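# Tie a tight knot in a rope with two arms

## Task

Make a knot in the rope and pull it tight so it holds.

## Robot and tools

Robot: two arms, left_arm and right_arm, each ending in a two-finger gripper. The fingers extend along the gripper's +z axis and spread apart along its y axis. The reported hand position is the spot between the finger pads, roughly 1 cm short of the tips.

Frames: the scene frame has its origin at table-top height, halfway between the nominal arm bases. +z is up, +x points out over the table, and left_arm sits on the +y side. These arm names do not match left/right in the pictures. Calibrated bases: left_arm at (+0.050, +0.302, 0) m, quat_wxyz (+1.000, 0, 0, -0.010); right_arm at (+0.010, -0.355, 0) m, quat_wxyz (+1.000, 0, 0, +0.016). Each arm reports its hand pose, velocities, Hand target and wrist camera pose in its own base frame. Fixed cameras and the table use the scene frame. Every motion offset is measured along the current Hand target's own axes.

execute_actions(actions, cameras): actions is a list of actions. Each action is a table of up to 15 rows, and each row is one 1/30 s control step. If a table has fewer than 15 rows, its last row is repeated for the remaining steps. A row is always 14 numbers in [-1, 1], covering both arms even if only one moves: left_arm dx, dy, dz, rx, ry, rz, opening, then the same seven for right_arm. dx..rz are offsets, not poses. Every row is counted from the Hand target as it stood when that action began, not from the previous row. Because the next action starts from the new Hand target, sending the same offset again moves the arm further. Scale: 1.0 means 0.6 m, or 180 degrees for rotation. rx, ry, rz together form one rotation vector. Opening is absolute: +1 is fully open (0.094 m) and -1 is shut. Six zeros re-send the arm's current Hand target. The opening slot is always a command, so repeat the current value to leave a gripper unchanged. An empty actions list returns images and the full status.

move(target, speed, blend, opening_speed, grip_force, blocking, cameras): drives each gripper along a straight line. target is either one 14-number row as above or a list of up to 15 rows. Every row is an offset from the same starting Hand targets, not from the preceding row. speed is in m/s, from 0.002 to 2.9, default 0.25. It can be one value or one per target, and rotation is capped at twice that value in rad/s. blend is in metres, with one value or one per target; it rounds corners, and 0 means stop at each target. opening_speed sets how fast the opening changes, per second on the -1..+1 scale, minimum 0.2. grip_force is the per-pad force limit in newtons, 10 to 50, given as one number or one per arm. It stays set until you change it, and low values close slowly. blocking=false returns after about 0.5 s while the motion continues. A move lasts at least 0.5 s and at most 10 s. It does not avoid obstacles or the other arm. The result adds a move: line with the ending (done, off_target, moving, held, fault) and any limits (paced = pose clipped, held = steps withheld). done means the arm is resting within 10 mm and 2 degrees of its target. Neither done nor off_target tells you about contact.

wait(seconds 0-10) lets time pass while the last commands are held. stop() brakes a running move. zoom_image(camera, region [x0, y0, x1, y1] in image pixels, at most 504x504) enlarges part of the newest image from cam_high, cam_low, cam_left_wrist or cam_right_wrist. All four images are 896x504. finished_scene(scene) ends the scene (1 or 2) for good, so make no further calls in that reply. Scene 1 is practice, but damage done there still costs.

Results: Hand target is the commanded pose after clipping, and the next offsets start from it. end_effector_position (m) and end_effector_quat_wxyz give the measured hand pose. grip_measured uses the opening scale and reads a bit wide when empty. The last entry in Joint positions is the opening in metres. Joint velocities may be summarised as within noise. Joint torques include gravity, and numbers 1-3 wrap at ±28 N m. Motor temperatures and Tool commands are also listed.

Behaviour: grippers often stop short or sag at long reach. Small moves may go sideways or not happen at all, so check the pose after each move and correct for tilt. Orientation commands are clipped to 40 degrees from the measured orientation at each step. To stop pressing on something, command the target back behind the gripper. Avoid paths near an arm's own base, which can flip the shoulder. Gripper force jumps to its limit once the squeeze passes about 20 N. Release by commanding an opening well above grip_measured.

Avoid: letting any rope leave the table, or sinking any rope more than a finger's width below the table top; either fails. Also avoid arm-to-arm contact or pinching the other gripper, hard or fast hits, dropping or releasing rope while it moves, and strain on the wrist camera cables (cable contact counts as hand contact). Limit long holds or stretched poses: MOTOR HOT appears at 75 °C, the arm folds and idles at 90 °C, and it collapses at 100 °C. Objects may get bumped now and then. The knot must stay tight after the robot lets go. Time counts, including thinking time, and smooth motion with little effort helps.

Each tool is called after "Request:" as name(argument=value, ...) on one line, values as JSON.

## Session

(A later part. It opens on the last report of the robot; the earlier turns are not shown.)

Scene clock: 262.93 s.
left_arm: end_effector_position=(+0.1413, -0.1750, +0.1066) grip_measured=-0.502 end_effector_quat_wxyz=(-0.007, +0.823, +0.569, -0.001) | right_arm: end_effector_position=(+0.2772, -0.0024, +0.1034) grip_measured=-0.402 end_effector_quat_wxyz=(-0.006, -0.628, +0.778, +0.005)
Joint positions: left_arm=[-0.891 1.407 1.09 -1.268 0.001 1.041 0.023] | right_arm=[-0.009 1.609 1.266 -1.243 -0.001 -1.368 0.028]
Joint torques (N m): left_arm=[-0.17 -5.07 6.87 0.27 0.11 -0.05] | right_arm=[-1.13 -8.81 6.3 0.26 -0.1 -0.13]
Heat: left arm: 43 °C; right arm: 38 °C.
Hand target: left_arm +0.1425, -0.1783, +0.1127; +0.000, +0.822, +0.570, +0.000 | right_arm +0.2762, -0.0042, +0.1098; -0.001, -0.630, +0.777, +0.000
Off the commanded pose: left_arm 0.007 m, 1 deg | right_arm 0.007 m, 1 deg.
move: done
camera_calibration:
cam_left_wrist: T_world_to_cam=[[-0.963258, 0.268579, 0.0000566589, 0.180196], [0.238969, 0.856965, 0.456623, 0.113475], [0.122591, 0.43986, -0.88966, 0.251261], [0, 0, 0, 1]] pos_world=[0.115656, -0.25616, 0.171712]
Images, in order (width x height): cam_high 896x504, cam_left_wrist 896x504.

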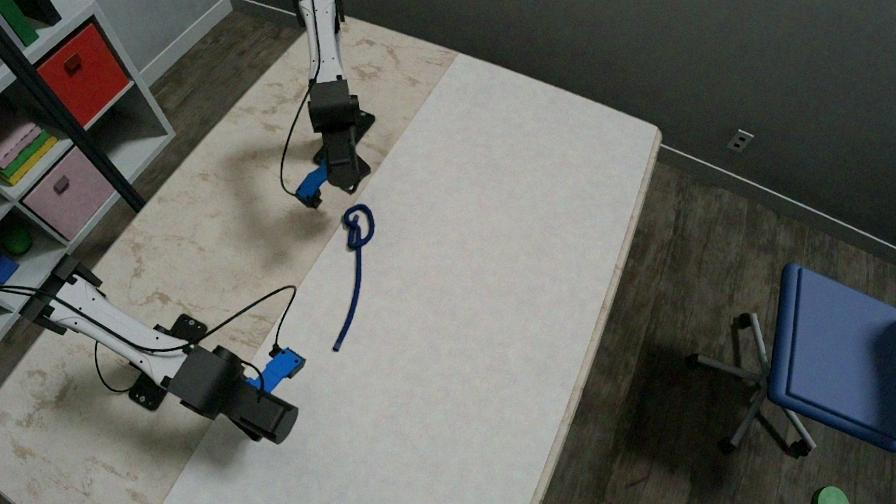

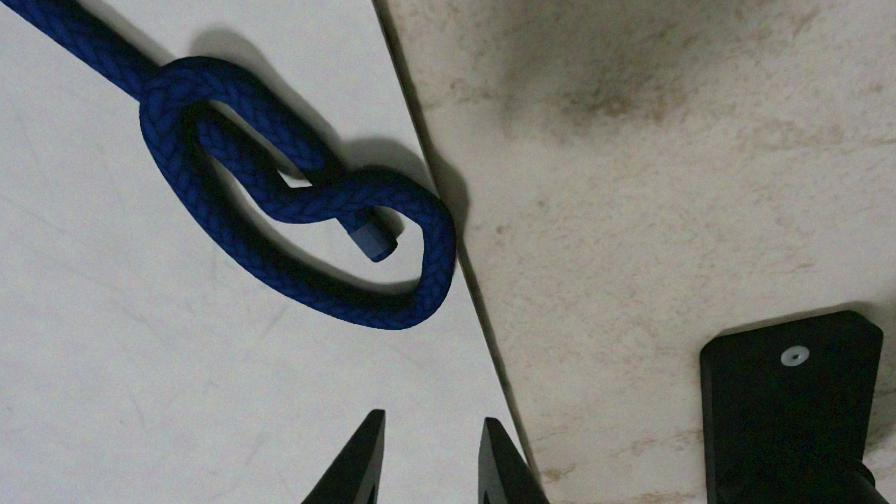

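Request:
move(target=[[0.003,0.044,0.05,0,0,-0.16,-0.65,-0.315,-0.0085,0,0,0,-0.09,-0.2],[0.003,0.044,0.163,0,0,-0.16,-0.65,-0.315,-0.0085,0,0,0,-0.09,-0.2],[0.003,0.044,0.163,0,0,-0.16,-0.88,-0.315,-0.0085,0,0,0,-0.09,-0.2],[0.003,0.044,0.06,0,0,-0.16,-0.88,-0.315,-0.0085,0,0,0,-0.09,-0.2]], blend=[0,0,0,0], cameras=["all"], speed=[0.35,0.15,0.2,0.15])

Scene clock: 286.30 s.
left_arm: end_effector_position=(+0.1636, -0.1829, +0.0688) grip_measured=-0.878 end_effector_quat_wxyz=(-0.011, +0.659, +0.752, +0.001) | right_arm: end_effector_position=(+0.3152, +0.1782, +0.1057) grip_measured=-0.202 end_effector_quat_wxyz=(+0.005, +0.737, -0.676, -0.001)
Joint positions: left_arm=[-0.84 1.519 1.036 -1.112 0.001 0.599 0.006] | right_arm=[0.515 1.929 1.66 -1.312 0.001 -1.141 0.037]
Joint torques (N m): left_arm=[0.58 -6.71 6.87 0.26 0.08 -0.05] | right_arm=[-0.62 -9.02 8.68 0.26 -0.09 0.08]
Motor temperatures (°C): left_arm=[23 39 36 28 22 22 26] | right_arm=[24 38 39 30 23 24 23]
Heat: left arm: 39 °C; right arm: 39 °C.
Hand target: left_arm +0.1679, -0.1860, +0.0768; +0.001, +0.654, +0.757, +0.000 | right_arm +0.3203, +0.1796, +0.1096; +0.001, +0.733, -0.680, +0.000
Off the commanded pose: left_arm 0.009 m, 2 deg | right_arm 0.007 m, 1 deg.
move: done
camera_calibration:
cam_left_wrist: T_world_to_cam=[[-0.975702, -0.219102, -0.000251019, 0.116652], [-0.193836, 0.862654, 0.467179, 0.203414], [-0.102143, 0.455876, -0.884163, 0.257669], [0, 0, 0, 1]] pos_world=[0.179566, -0.267382, 0.13282]
cam_right_wrist: T_world_to_cam=[[0.98456, 0.174492, -0.0139654, -0.346012], [0.161072, -0.871813, 0.462599, 0.100234], [0.0685445, -0.457706, -0.886458, 0.252379], [0, 0, 0, 1]] pos_world=[0.307226, 0.263277, 0.172523]

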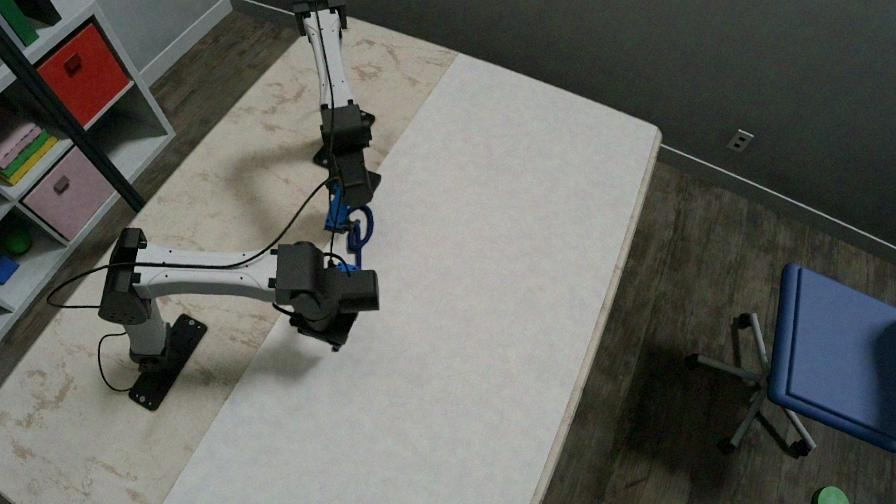

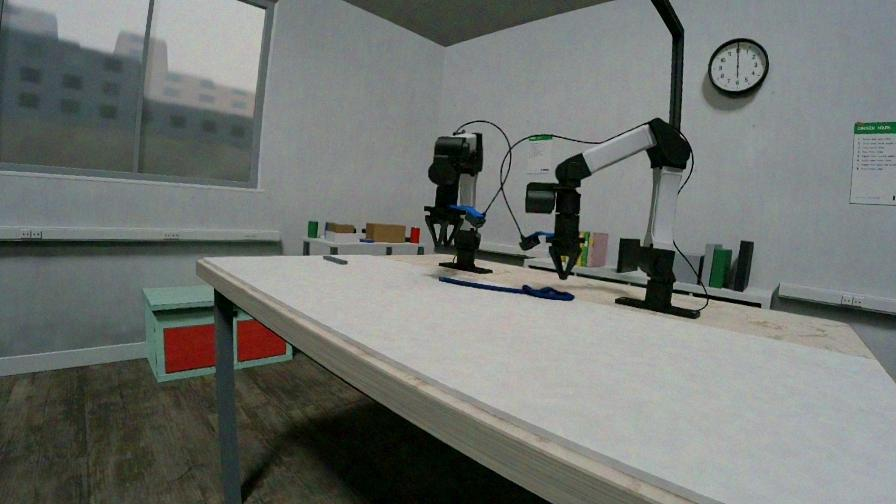

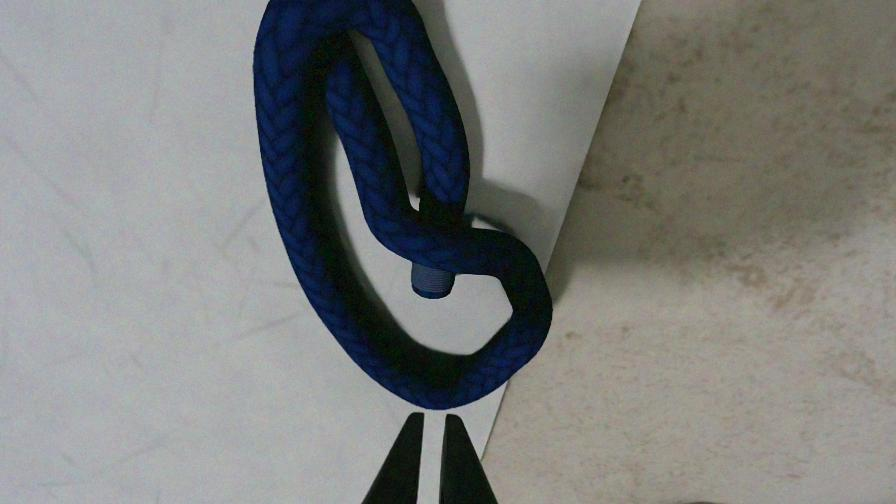

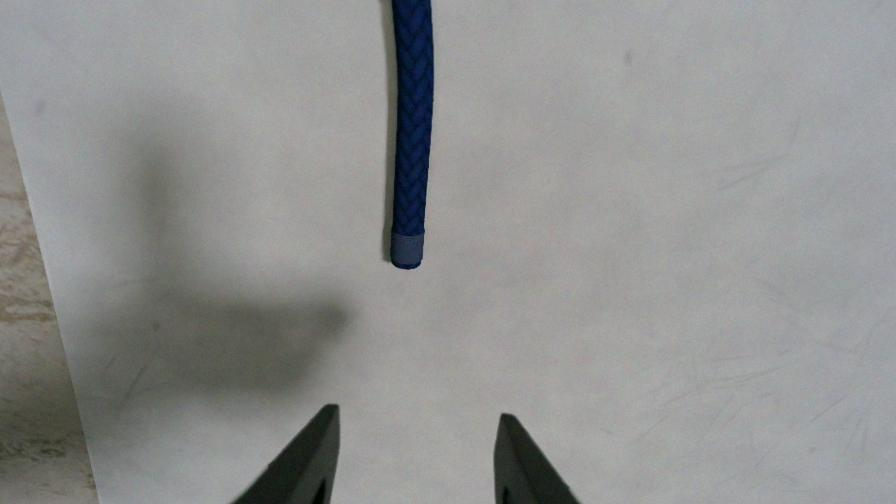

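Request:
move(target=[[0.006,-0.059,0.0,0,0,0,-0.5,0.005,0.015,0,0,0,0,-0.2],[0.006,-0.059,0.107,0,0,0,-0.5,0.005,0.015,0.155,0,0,0,-0.2],[0.006,-0.059,0.107,0,0,0,-0.86,0.005,0.015,0.155,0,0,0,-0.2],[0.006,-0.059,0.03,0,0,0,-0.86,-0.04,0.015,0.155,0,0,0,-0.2],[-0.067,-0.07,0.03,0,0,0,-0.86,-0.04,0.015,0.155,0,0,0,-0.2],[-0.067,-0.07,0.107,0,0,0,-0.86,-0.04,0.015,0.155,0,0,0,-0.2],[-0.067,-0.07,0.107,0,0,0,-0.5,-0.04,0.015,0.155,0,0,0,-0.86],[-0.067,-0.07,-0.05,0,0,0,-0.5,-0.04,0.015,0.155,0,0,0,-0.86]], blend=[0.005,0,0,0.005,0.005,0,0,0], cameras=["cam_left_wrist","cam_right_wrist"], speed=0.2)

Scene clock: 305.13 s.
left_arm: end_effector_position=(+0.1299, -0.2285, +0.0992) grip_measured=-0.502 end_effector_quat_wxyz=(-0.010, +0.657, +0.754, +0.001) | right_arm: end_effector_position=(+0.3044, +0.1997, +0.0144) grip_measured=-0.805 end_effector_quat_wxyz=(+0.004, +0.736, -0.677, +0.000)
Joint positions: left_arm=[-1.051 1.561 1.2 -1.23 0.005 0.382 0.023] | right_arm=[0.581 2.003 1.394 -0.969 0.001 -1.073 0.009]
Joint torques (N m): left_arm=[0.1 -7.01 6.97 0.3 0.02 -0.05] | right_arm=[-0.5 -9.07 7.86 0.3 -0.05 0.13]
Heat: left arm: 38 °C; right arm: 41 °C.
Hand target: left_arm +0.1321, -0.2318, +0.1067; +0.001, +0.654, +0.756, +0.000 | right_arm +0.3096, +0.2028, +0.0166; +0.000, +0.733, -0.680, +0.000
Off the commanded pose: left_arm 0.009 m, 1 deg | right_arm 0.006 m, 1 deg.
move: done
camera_calibration:
cam_left_wrist: T_world_to_cam=[[-0.974336, -0.225088, -0.00201835, 0.0724374], [-0.200133, 0.86214, 0.46547, 0.222863], [-0.103032, 0.453928, -0.885062, 0.301686], [0, 0, 0, 1]] pos_world=[0.146264, -0.312778, 0.163421]
cam_right_wrist: T_world_to_cam=[[0.985067, 0.171804, -0.0112099, -0.340099], [0.157461, -0.872674, 0.462218, 0.164196], [0.0696281, -0.457081, -0.886696, 0.181494], [0, 0, 0, 1]] pos_world=[0.296529, 0.284678, 0.0812231]
Images, in order (width x height): cam_left_wrist 896x504, cam_right_wrist 896x504.

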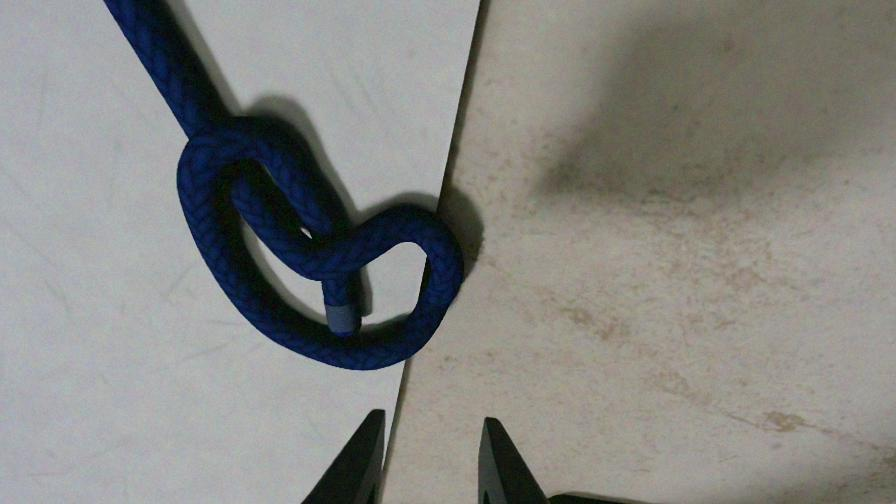

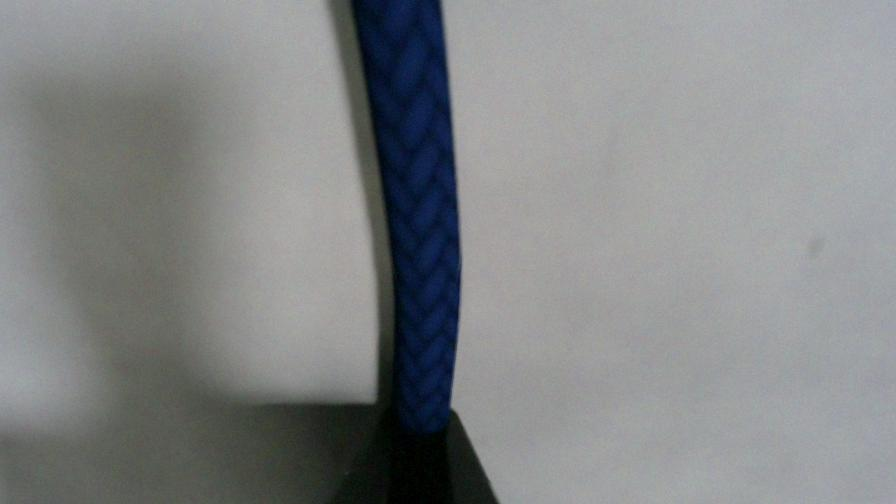

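Request:
move(target=[[0.0375,0.062,0.08,0,0,0,-0.62,0,0,0,0,0,0,-0.86],[0.0375,0.062,0.159,0,0,0,-0.62,0,0,0,0,0,0,-0.86],[0.0375,0.062,0.159,0,0,0,-0.88,0,0,0,0,0,0,-0.86],[0.0375,0.062,0.09,0,0,0,-0.88,0,0,0,0,0,0,-0.86]], blend=[0,0,0,0], cameras=["cam_left_wrist","cam_high"], speed=[0.25,0.15,0.1,0.08])

Scene clock: 318.43 s.
left_arm: end_effector_position=(+0.1600, -0.1998, +0.0431) grip_measured=-0.825 end_effector_quat_wxyz=(-0.015, +0.651, +0.759, +0.001) | right_arm: end_effector_position=(+0.3044, +0.1997, +0.0144) grip_measured=-0.805 end_effector_quat_wxyz=(+0.004, +0.736, -0.677, +0.000)
Joint positions: left_arm=[-0.893 1.595 1.005 -1.011 0.004 0.526 0.008] | right_arm=[0.581 2.003 1.394 -0.969 0.001 -1.073 0.009]
Joint torques (N m): left_arm=[0.57 -7.73 6.83 0.29 0.04 0.14] | right_arm=[-0.34 -9.28 7.84 0.28 -0.04 0.11]
Heat: left arm: 39 °C; right arm: 40 °C.
Hand target: left_arm +0.1658, -0.2041, +0.0527; +0.001, +0.654, +0.757, +0.000 | right_arm +0.3096, +0.2028, +0.0166; +0.000, +0.733, -0.680, +0.000
Off the commanded pose: left_arm 0.012 m, 2 deg | right_arm 0.006 m, 1 deg.
move: off_target (left_arm)
camera_calibration:
cam_left_wrist: T_world_to_cam=[[-0.971144, -0.238465, 0.00373372, 0.104743], [-0.208434, 0.85624, 0.472661, 0.22997], [-0.11591, 0.458243, -0.881237, 0.244891], [0, 0, 0, 1]] pos_world=[0.17804, -0.284152, 0.106718]
Images, in order (width x height): cam_high 896x504, cam_left_wrist 896x504.

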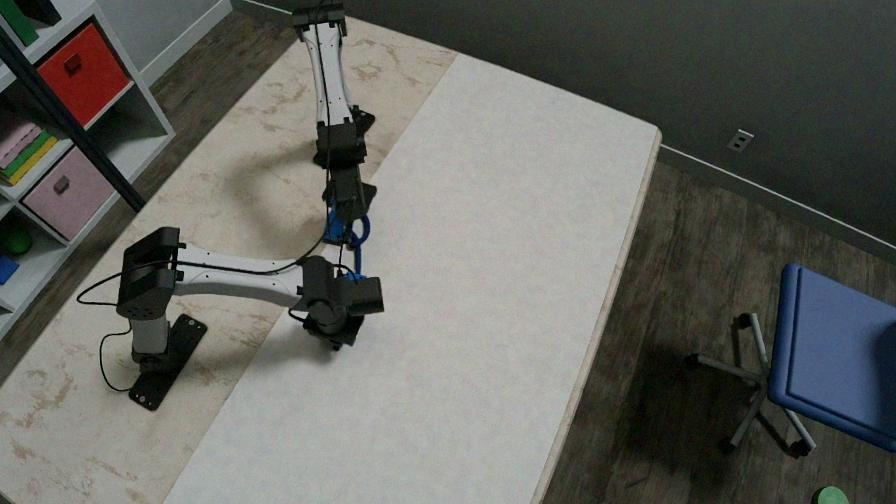

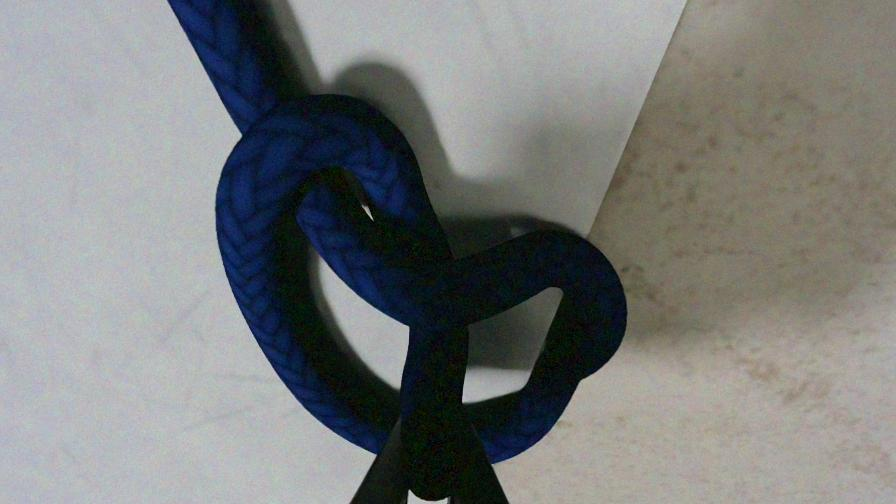

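Request:
move(target=[[0,0,-0.083,0,0,0,-0.9,0,0,0,0,0,0,-0.86],[0.037,0.105,-0.083,0,0,0,-0.9,0,0,0,0,0,0,-0.86],[0.188,0.242,-0.033,0,0,0,-0.9,0,0,0,0,0,0,-0.86]], blend=[0.01,0.01,0], cameras=["all"], speed=0.12)

Scene clock: 326.13 s.
left_arm: end_effector_position=(+0.2873, -0.0711, +0.0725) grip_measured=-0.825 end_effector_quat_wxyz=(-0.004, +0.650, +0.760, -0.004) | right_arm: end_effector_position=(+0.3044, +0.1997, +0.0144) grip_measured=-0.805 end_effector_quat_wxyz=(+0.004, +0.736, -0.677, +0.000)
Joint positions: left_arm=[-0.241 1.694 1.234 -1.121 0.003 1.175 0.008] | right_arm=[0.581 2.003 1.394 -0.969 0.001 -1.072 0.009]
Joint torques (N m): left_arm=[0.38 -6.41 6.06 0.48 0.09 0.12] | right_arm=[-0.51 -9.17 7.58 0.32 -0.05 0.08]
Heat: left arm: 39 °C; right arm: 40 °C.
Hand target: left_arm +0.2930, -0.0715, +0.0725; +0.000, +0.654, +0.756, +0.000 | right_arm +0.3096, +0.2028, +0.0166; +0.000, +0.733, -0.681, +0.000
Off the commanded pose: left_arm 0.006 m, 1 deg | right_arm 0.006 m, 1 deg.
move: done
camera_calibration:
cam_left_wrist: T_world_to_cam=[[-0.970414, -0.241442, -0.00163247, 0.258858], [-0.216144, 0.865685, 0.451521, 0.136918], [-0.107603, 0.438515, -0.892259, 0.2236], [0, 0, 0, 1]] pos_world=[0.304853, -0.154081, 0.13811]
cam_right_wrist: T_world_to_cam=[[0.985185, 0.17113, -0.0112082, -0.339942], [0.156861, -0.872763, 0.462254, 0.164397], [0.0693232, -0.457164, -0.886677, 0.181607], [0, 0, 0, 1]] pos_world=[0.296529, 0.284677, 0.0812231]

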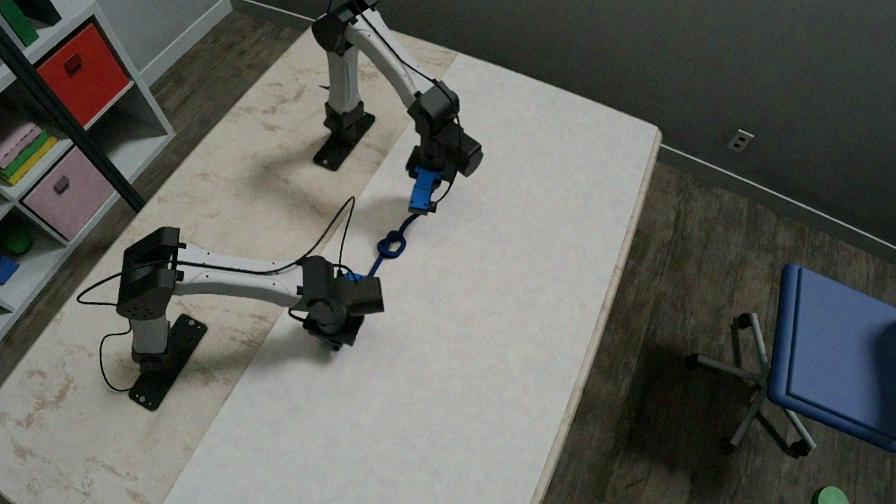

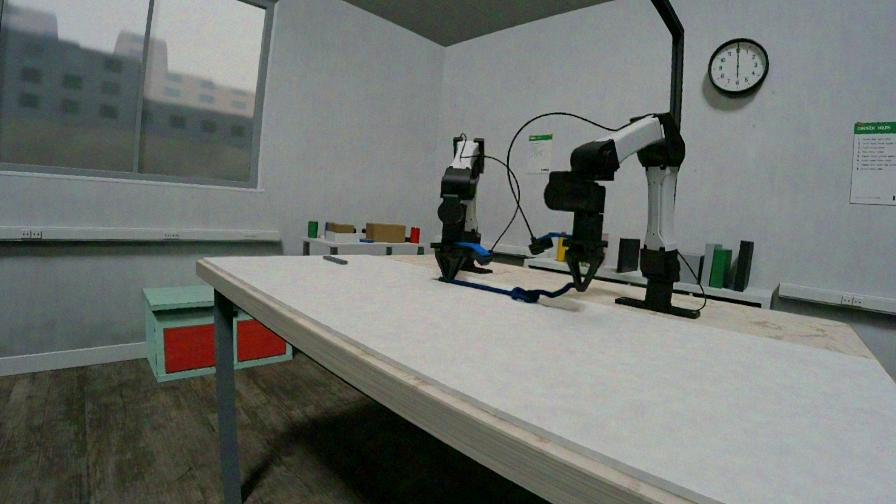

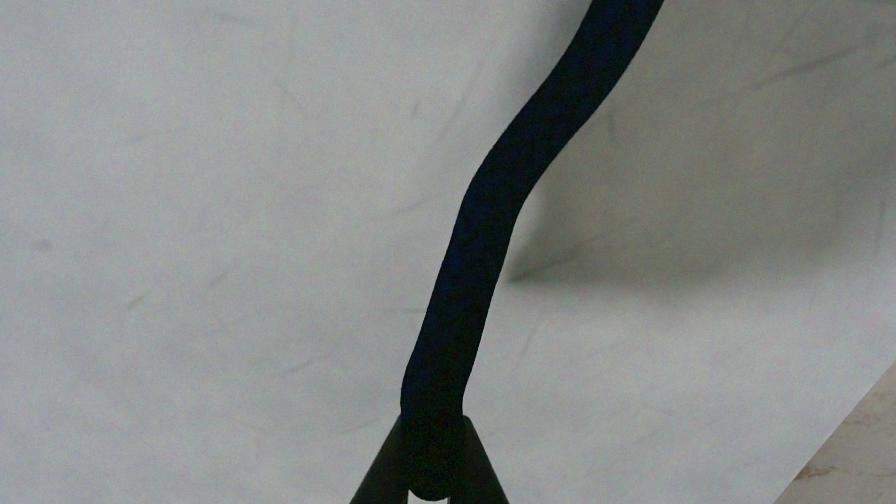

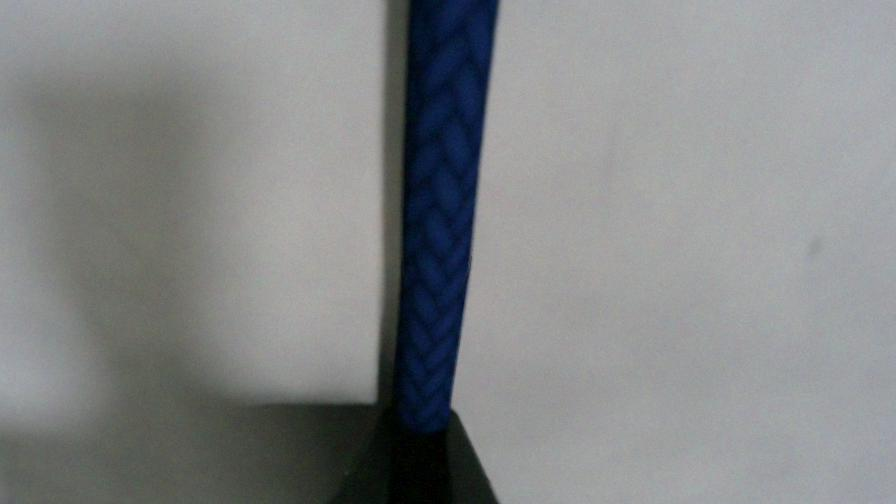

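Request:
move(target=[0.1,0,0.02,0,0,0,-0.95,0.1,0,-0.09,0,0,0,-0.95], cameras=["cam_high","cam_low"], speed=0.06)

Scene clock: 332.97 s.
left_arm: end_effector_position=(+0.2866, -0.0241, +0.0589) grip_measured=-0.825 end_effector_quat_wxyz=(+0.008, +0.656, +0.754, -0.019) | right_arm: end_effector_position=(+0.3118, +0.1571, +0.0585) grip_measured=-0.805 end_effector_quat_wxyz=(-0.008, +0.736, -0.677, -0.017)
Joint positions: left_arm=[-0.06 1.676 1.157 -1.063 0.039 1.372 0.008] | right_arm=[0.447 1.89 1.419 -1.097 -0.039 -1.206 0.009]
Joint torques (N m): left_arm=[1.59 -9.18 3.59 0.43 -0.3 0.12] | right_arm=[-1.94 -11.85 7.45 -0.07 0.36 -0.19]
Heat: left arm: 39 °C; right arm: 40 °C.
Hand target: left_arm +0.2845, -0.0122, +0.0605; +0.001, +0.654, +0.756, +0.000 | right_arm +0.3140, +0.1431, +0.0707; +0.000, +0.733, -0.681, +0.000
Off the commanded pose: left_arm 0.012 m, 2 deg | right_arm 0.019 m, 2 deg.
move: off_target (left_arm, right_arm)
Images, in order (width x height): cam_high 896x504, cam_low 896x504.

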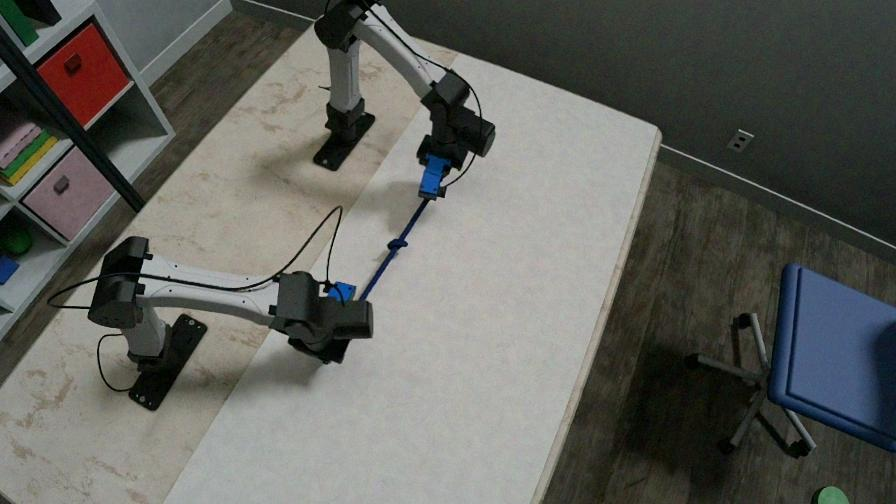

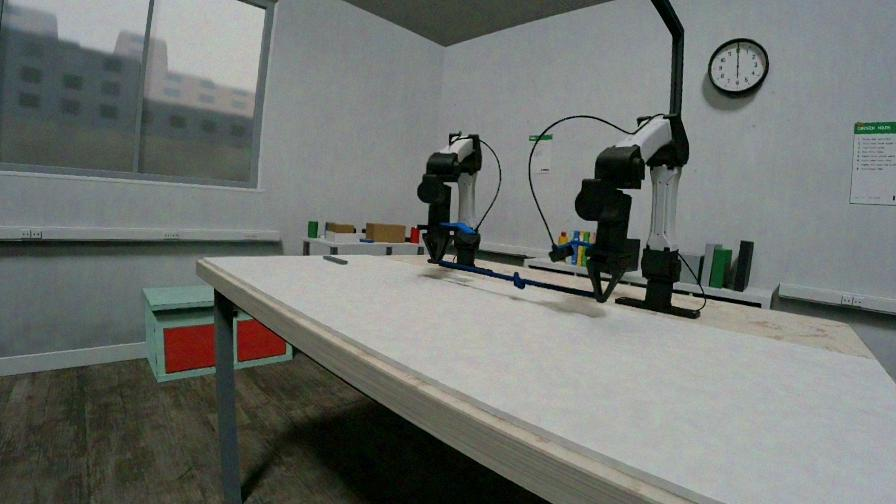

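Request:
move(target=[[0.045,0,0,0,0,0,-0.95,0.045,0,0,0,0,0,-0.95],[0.0,0,0,0,0,0,-0.95,0,0,0,0,0,0,-0.95],[-0.015,0,0.082,0,0,0,-0.9,-0.015,0,0.097,0,0,0,-0.9],[-0.015,0,0.082,0,0,0,-0.5,-0.015,0,0.097,0,0,0,-0.5],[-0.015,0,-0.06,0,0,0,-0.5,-0.015,0,-0.06,0,0,0,-0.5]], cameras=["all"], speed=[0.04,0.06,0.12,0.15,0.15])

Scene clock: 345.50 s.
left_arm: end_effector_position=(+0.2809, -0.0222, +0.0870) grip_measured=-0.502 end_effector_quat_wxyz=(-0.007, +0.657, +0.754, -0.013) | right_arm: end_effector_position=(+0.3090, +0.1509, +0.0952) grip_measured=-0.502 end_effector_quat_wxyz=(+0.013, +0.735, -0.678, -0.009)
Joint positions: left_arm=[-0.071 1.645 1.238 -1.19 0.012 1.361 0.023] | right_arm=[0.451 1.88 1.553 -1.275 -0.007 -1.2 0.023]
Joint torques (N m): left_arm=[0.14 -8.24 7.01 0.22 0 -0.04] | right_arm=[-0.34 -10.89 8.01 0.2 0.05 0.04]
Heat: left arm: 39 °C; right arm: 41 °C.
Hand target: left_arm +0.2857, -0.0210, +0.0965; +0.001, +0.654, +0.757, +0.000 | right_arm +0.3135, +0.1521, +0.1067; +0.000, +0.733, -0.681, +0.000
Off the commanded pose: left_arm 0.011 m, 2 deg | right_arm 0.012 m, 2 deg.
move: off_target (left_arm, right_arm)
camera_calibration:
cam_left_wrist: T_world_to_cam=[[-0.974157, -0.225269, 0.0164633, 0.264307], [-0.194439, 0.873458, 0.44639, 0.0811872], [-0.114938, 0.431653, -0.894687, 0.216473], [0, 0, 0, 1]] pos_world=[0.298144, -0.104815, 0.153083]
cam_right_wrist: T_world_to_cam=[[0.985059, 0.168258, -0.0367193, -0.332341], [0.166139, -0.872286, 0.459907, 0.0810088], [0.0453532, -0.459136, -0.887207, 0.238476], [0, 0, 0, 1]] pos_world=[0.303101, 0.236075, 0.162118]

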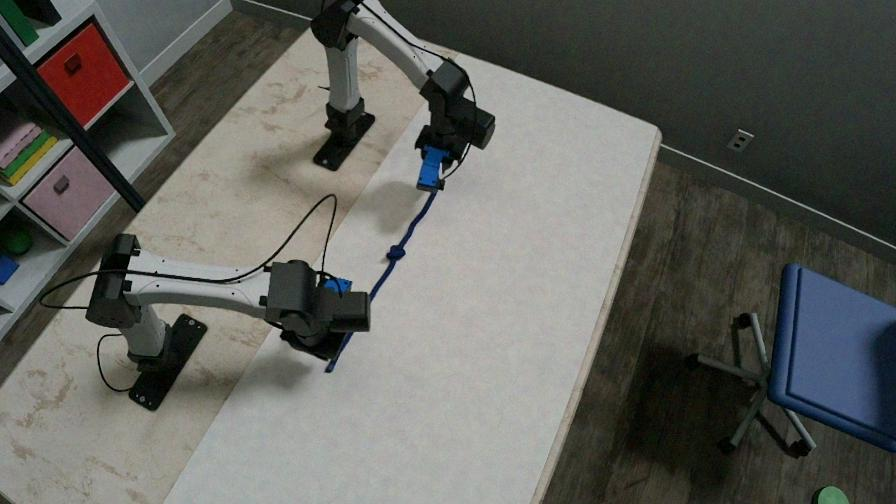

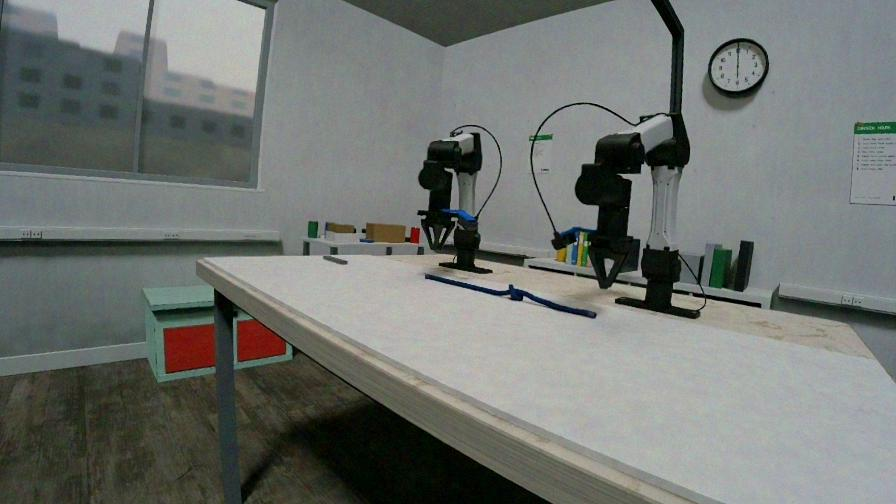

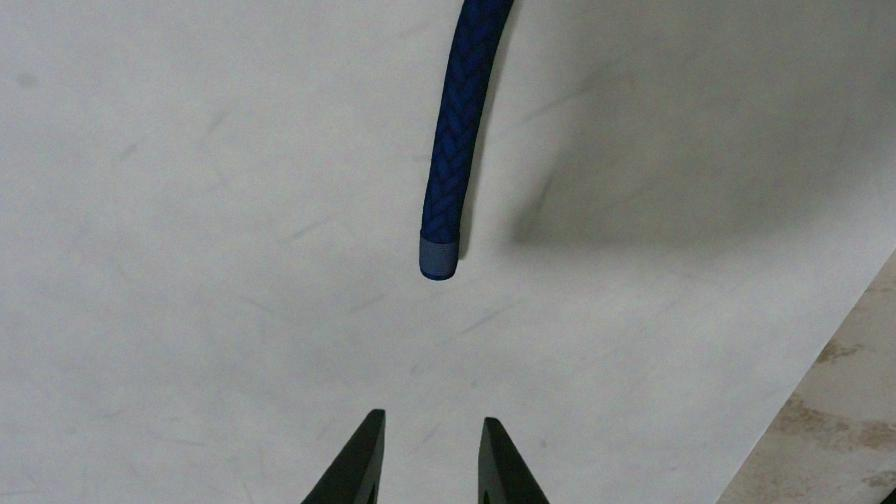

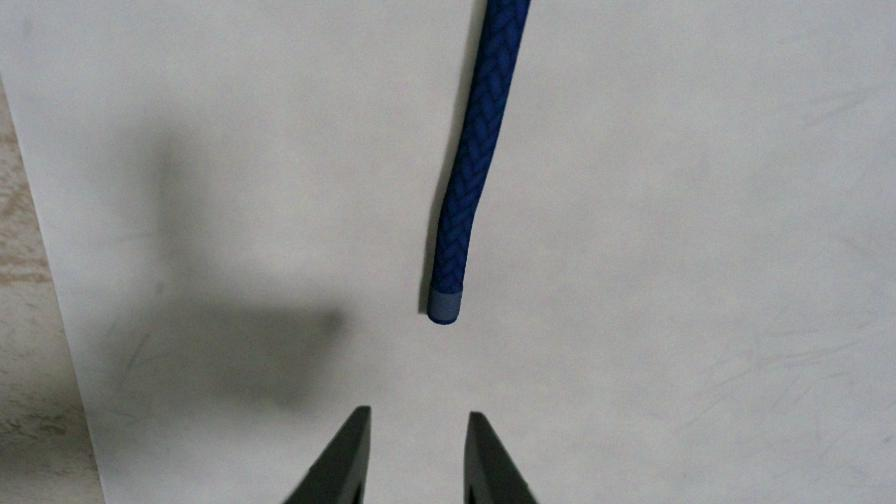

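Knot is tied, tight, and released.

Request:
finished_scene(scene=2)

The scene is finished: the task was done.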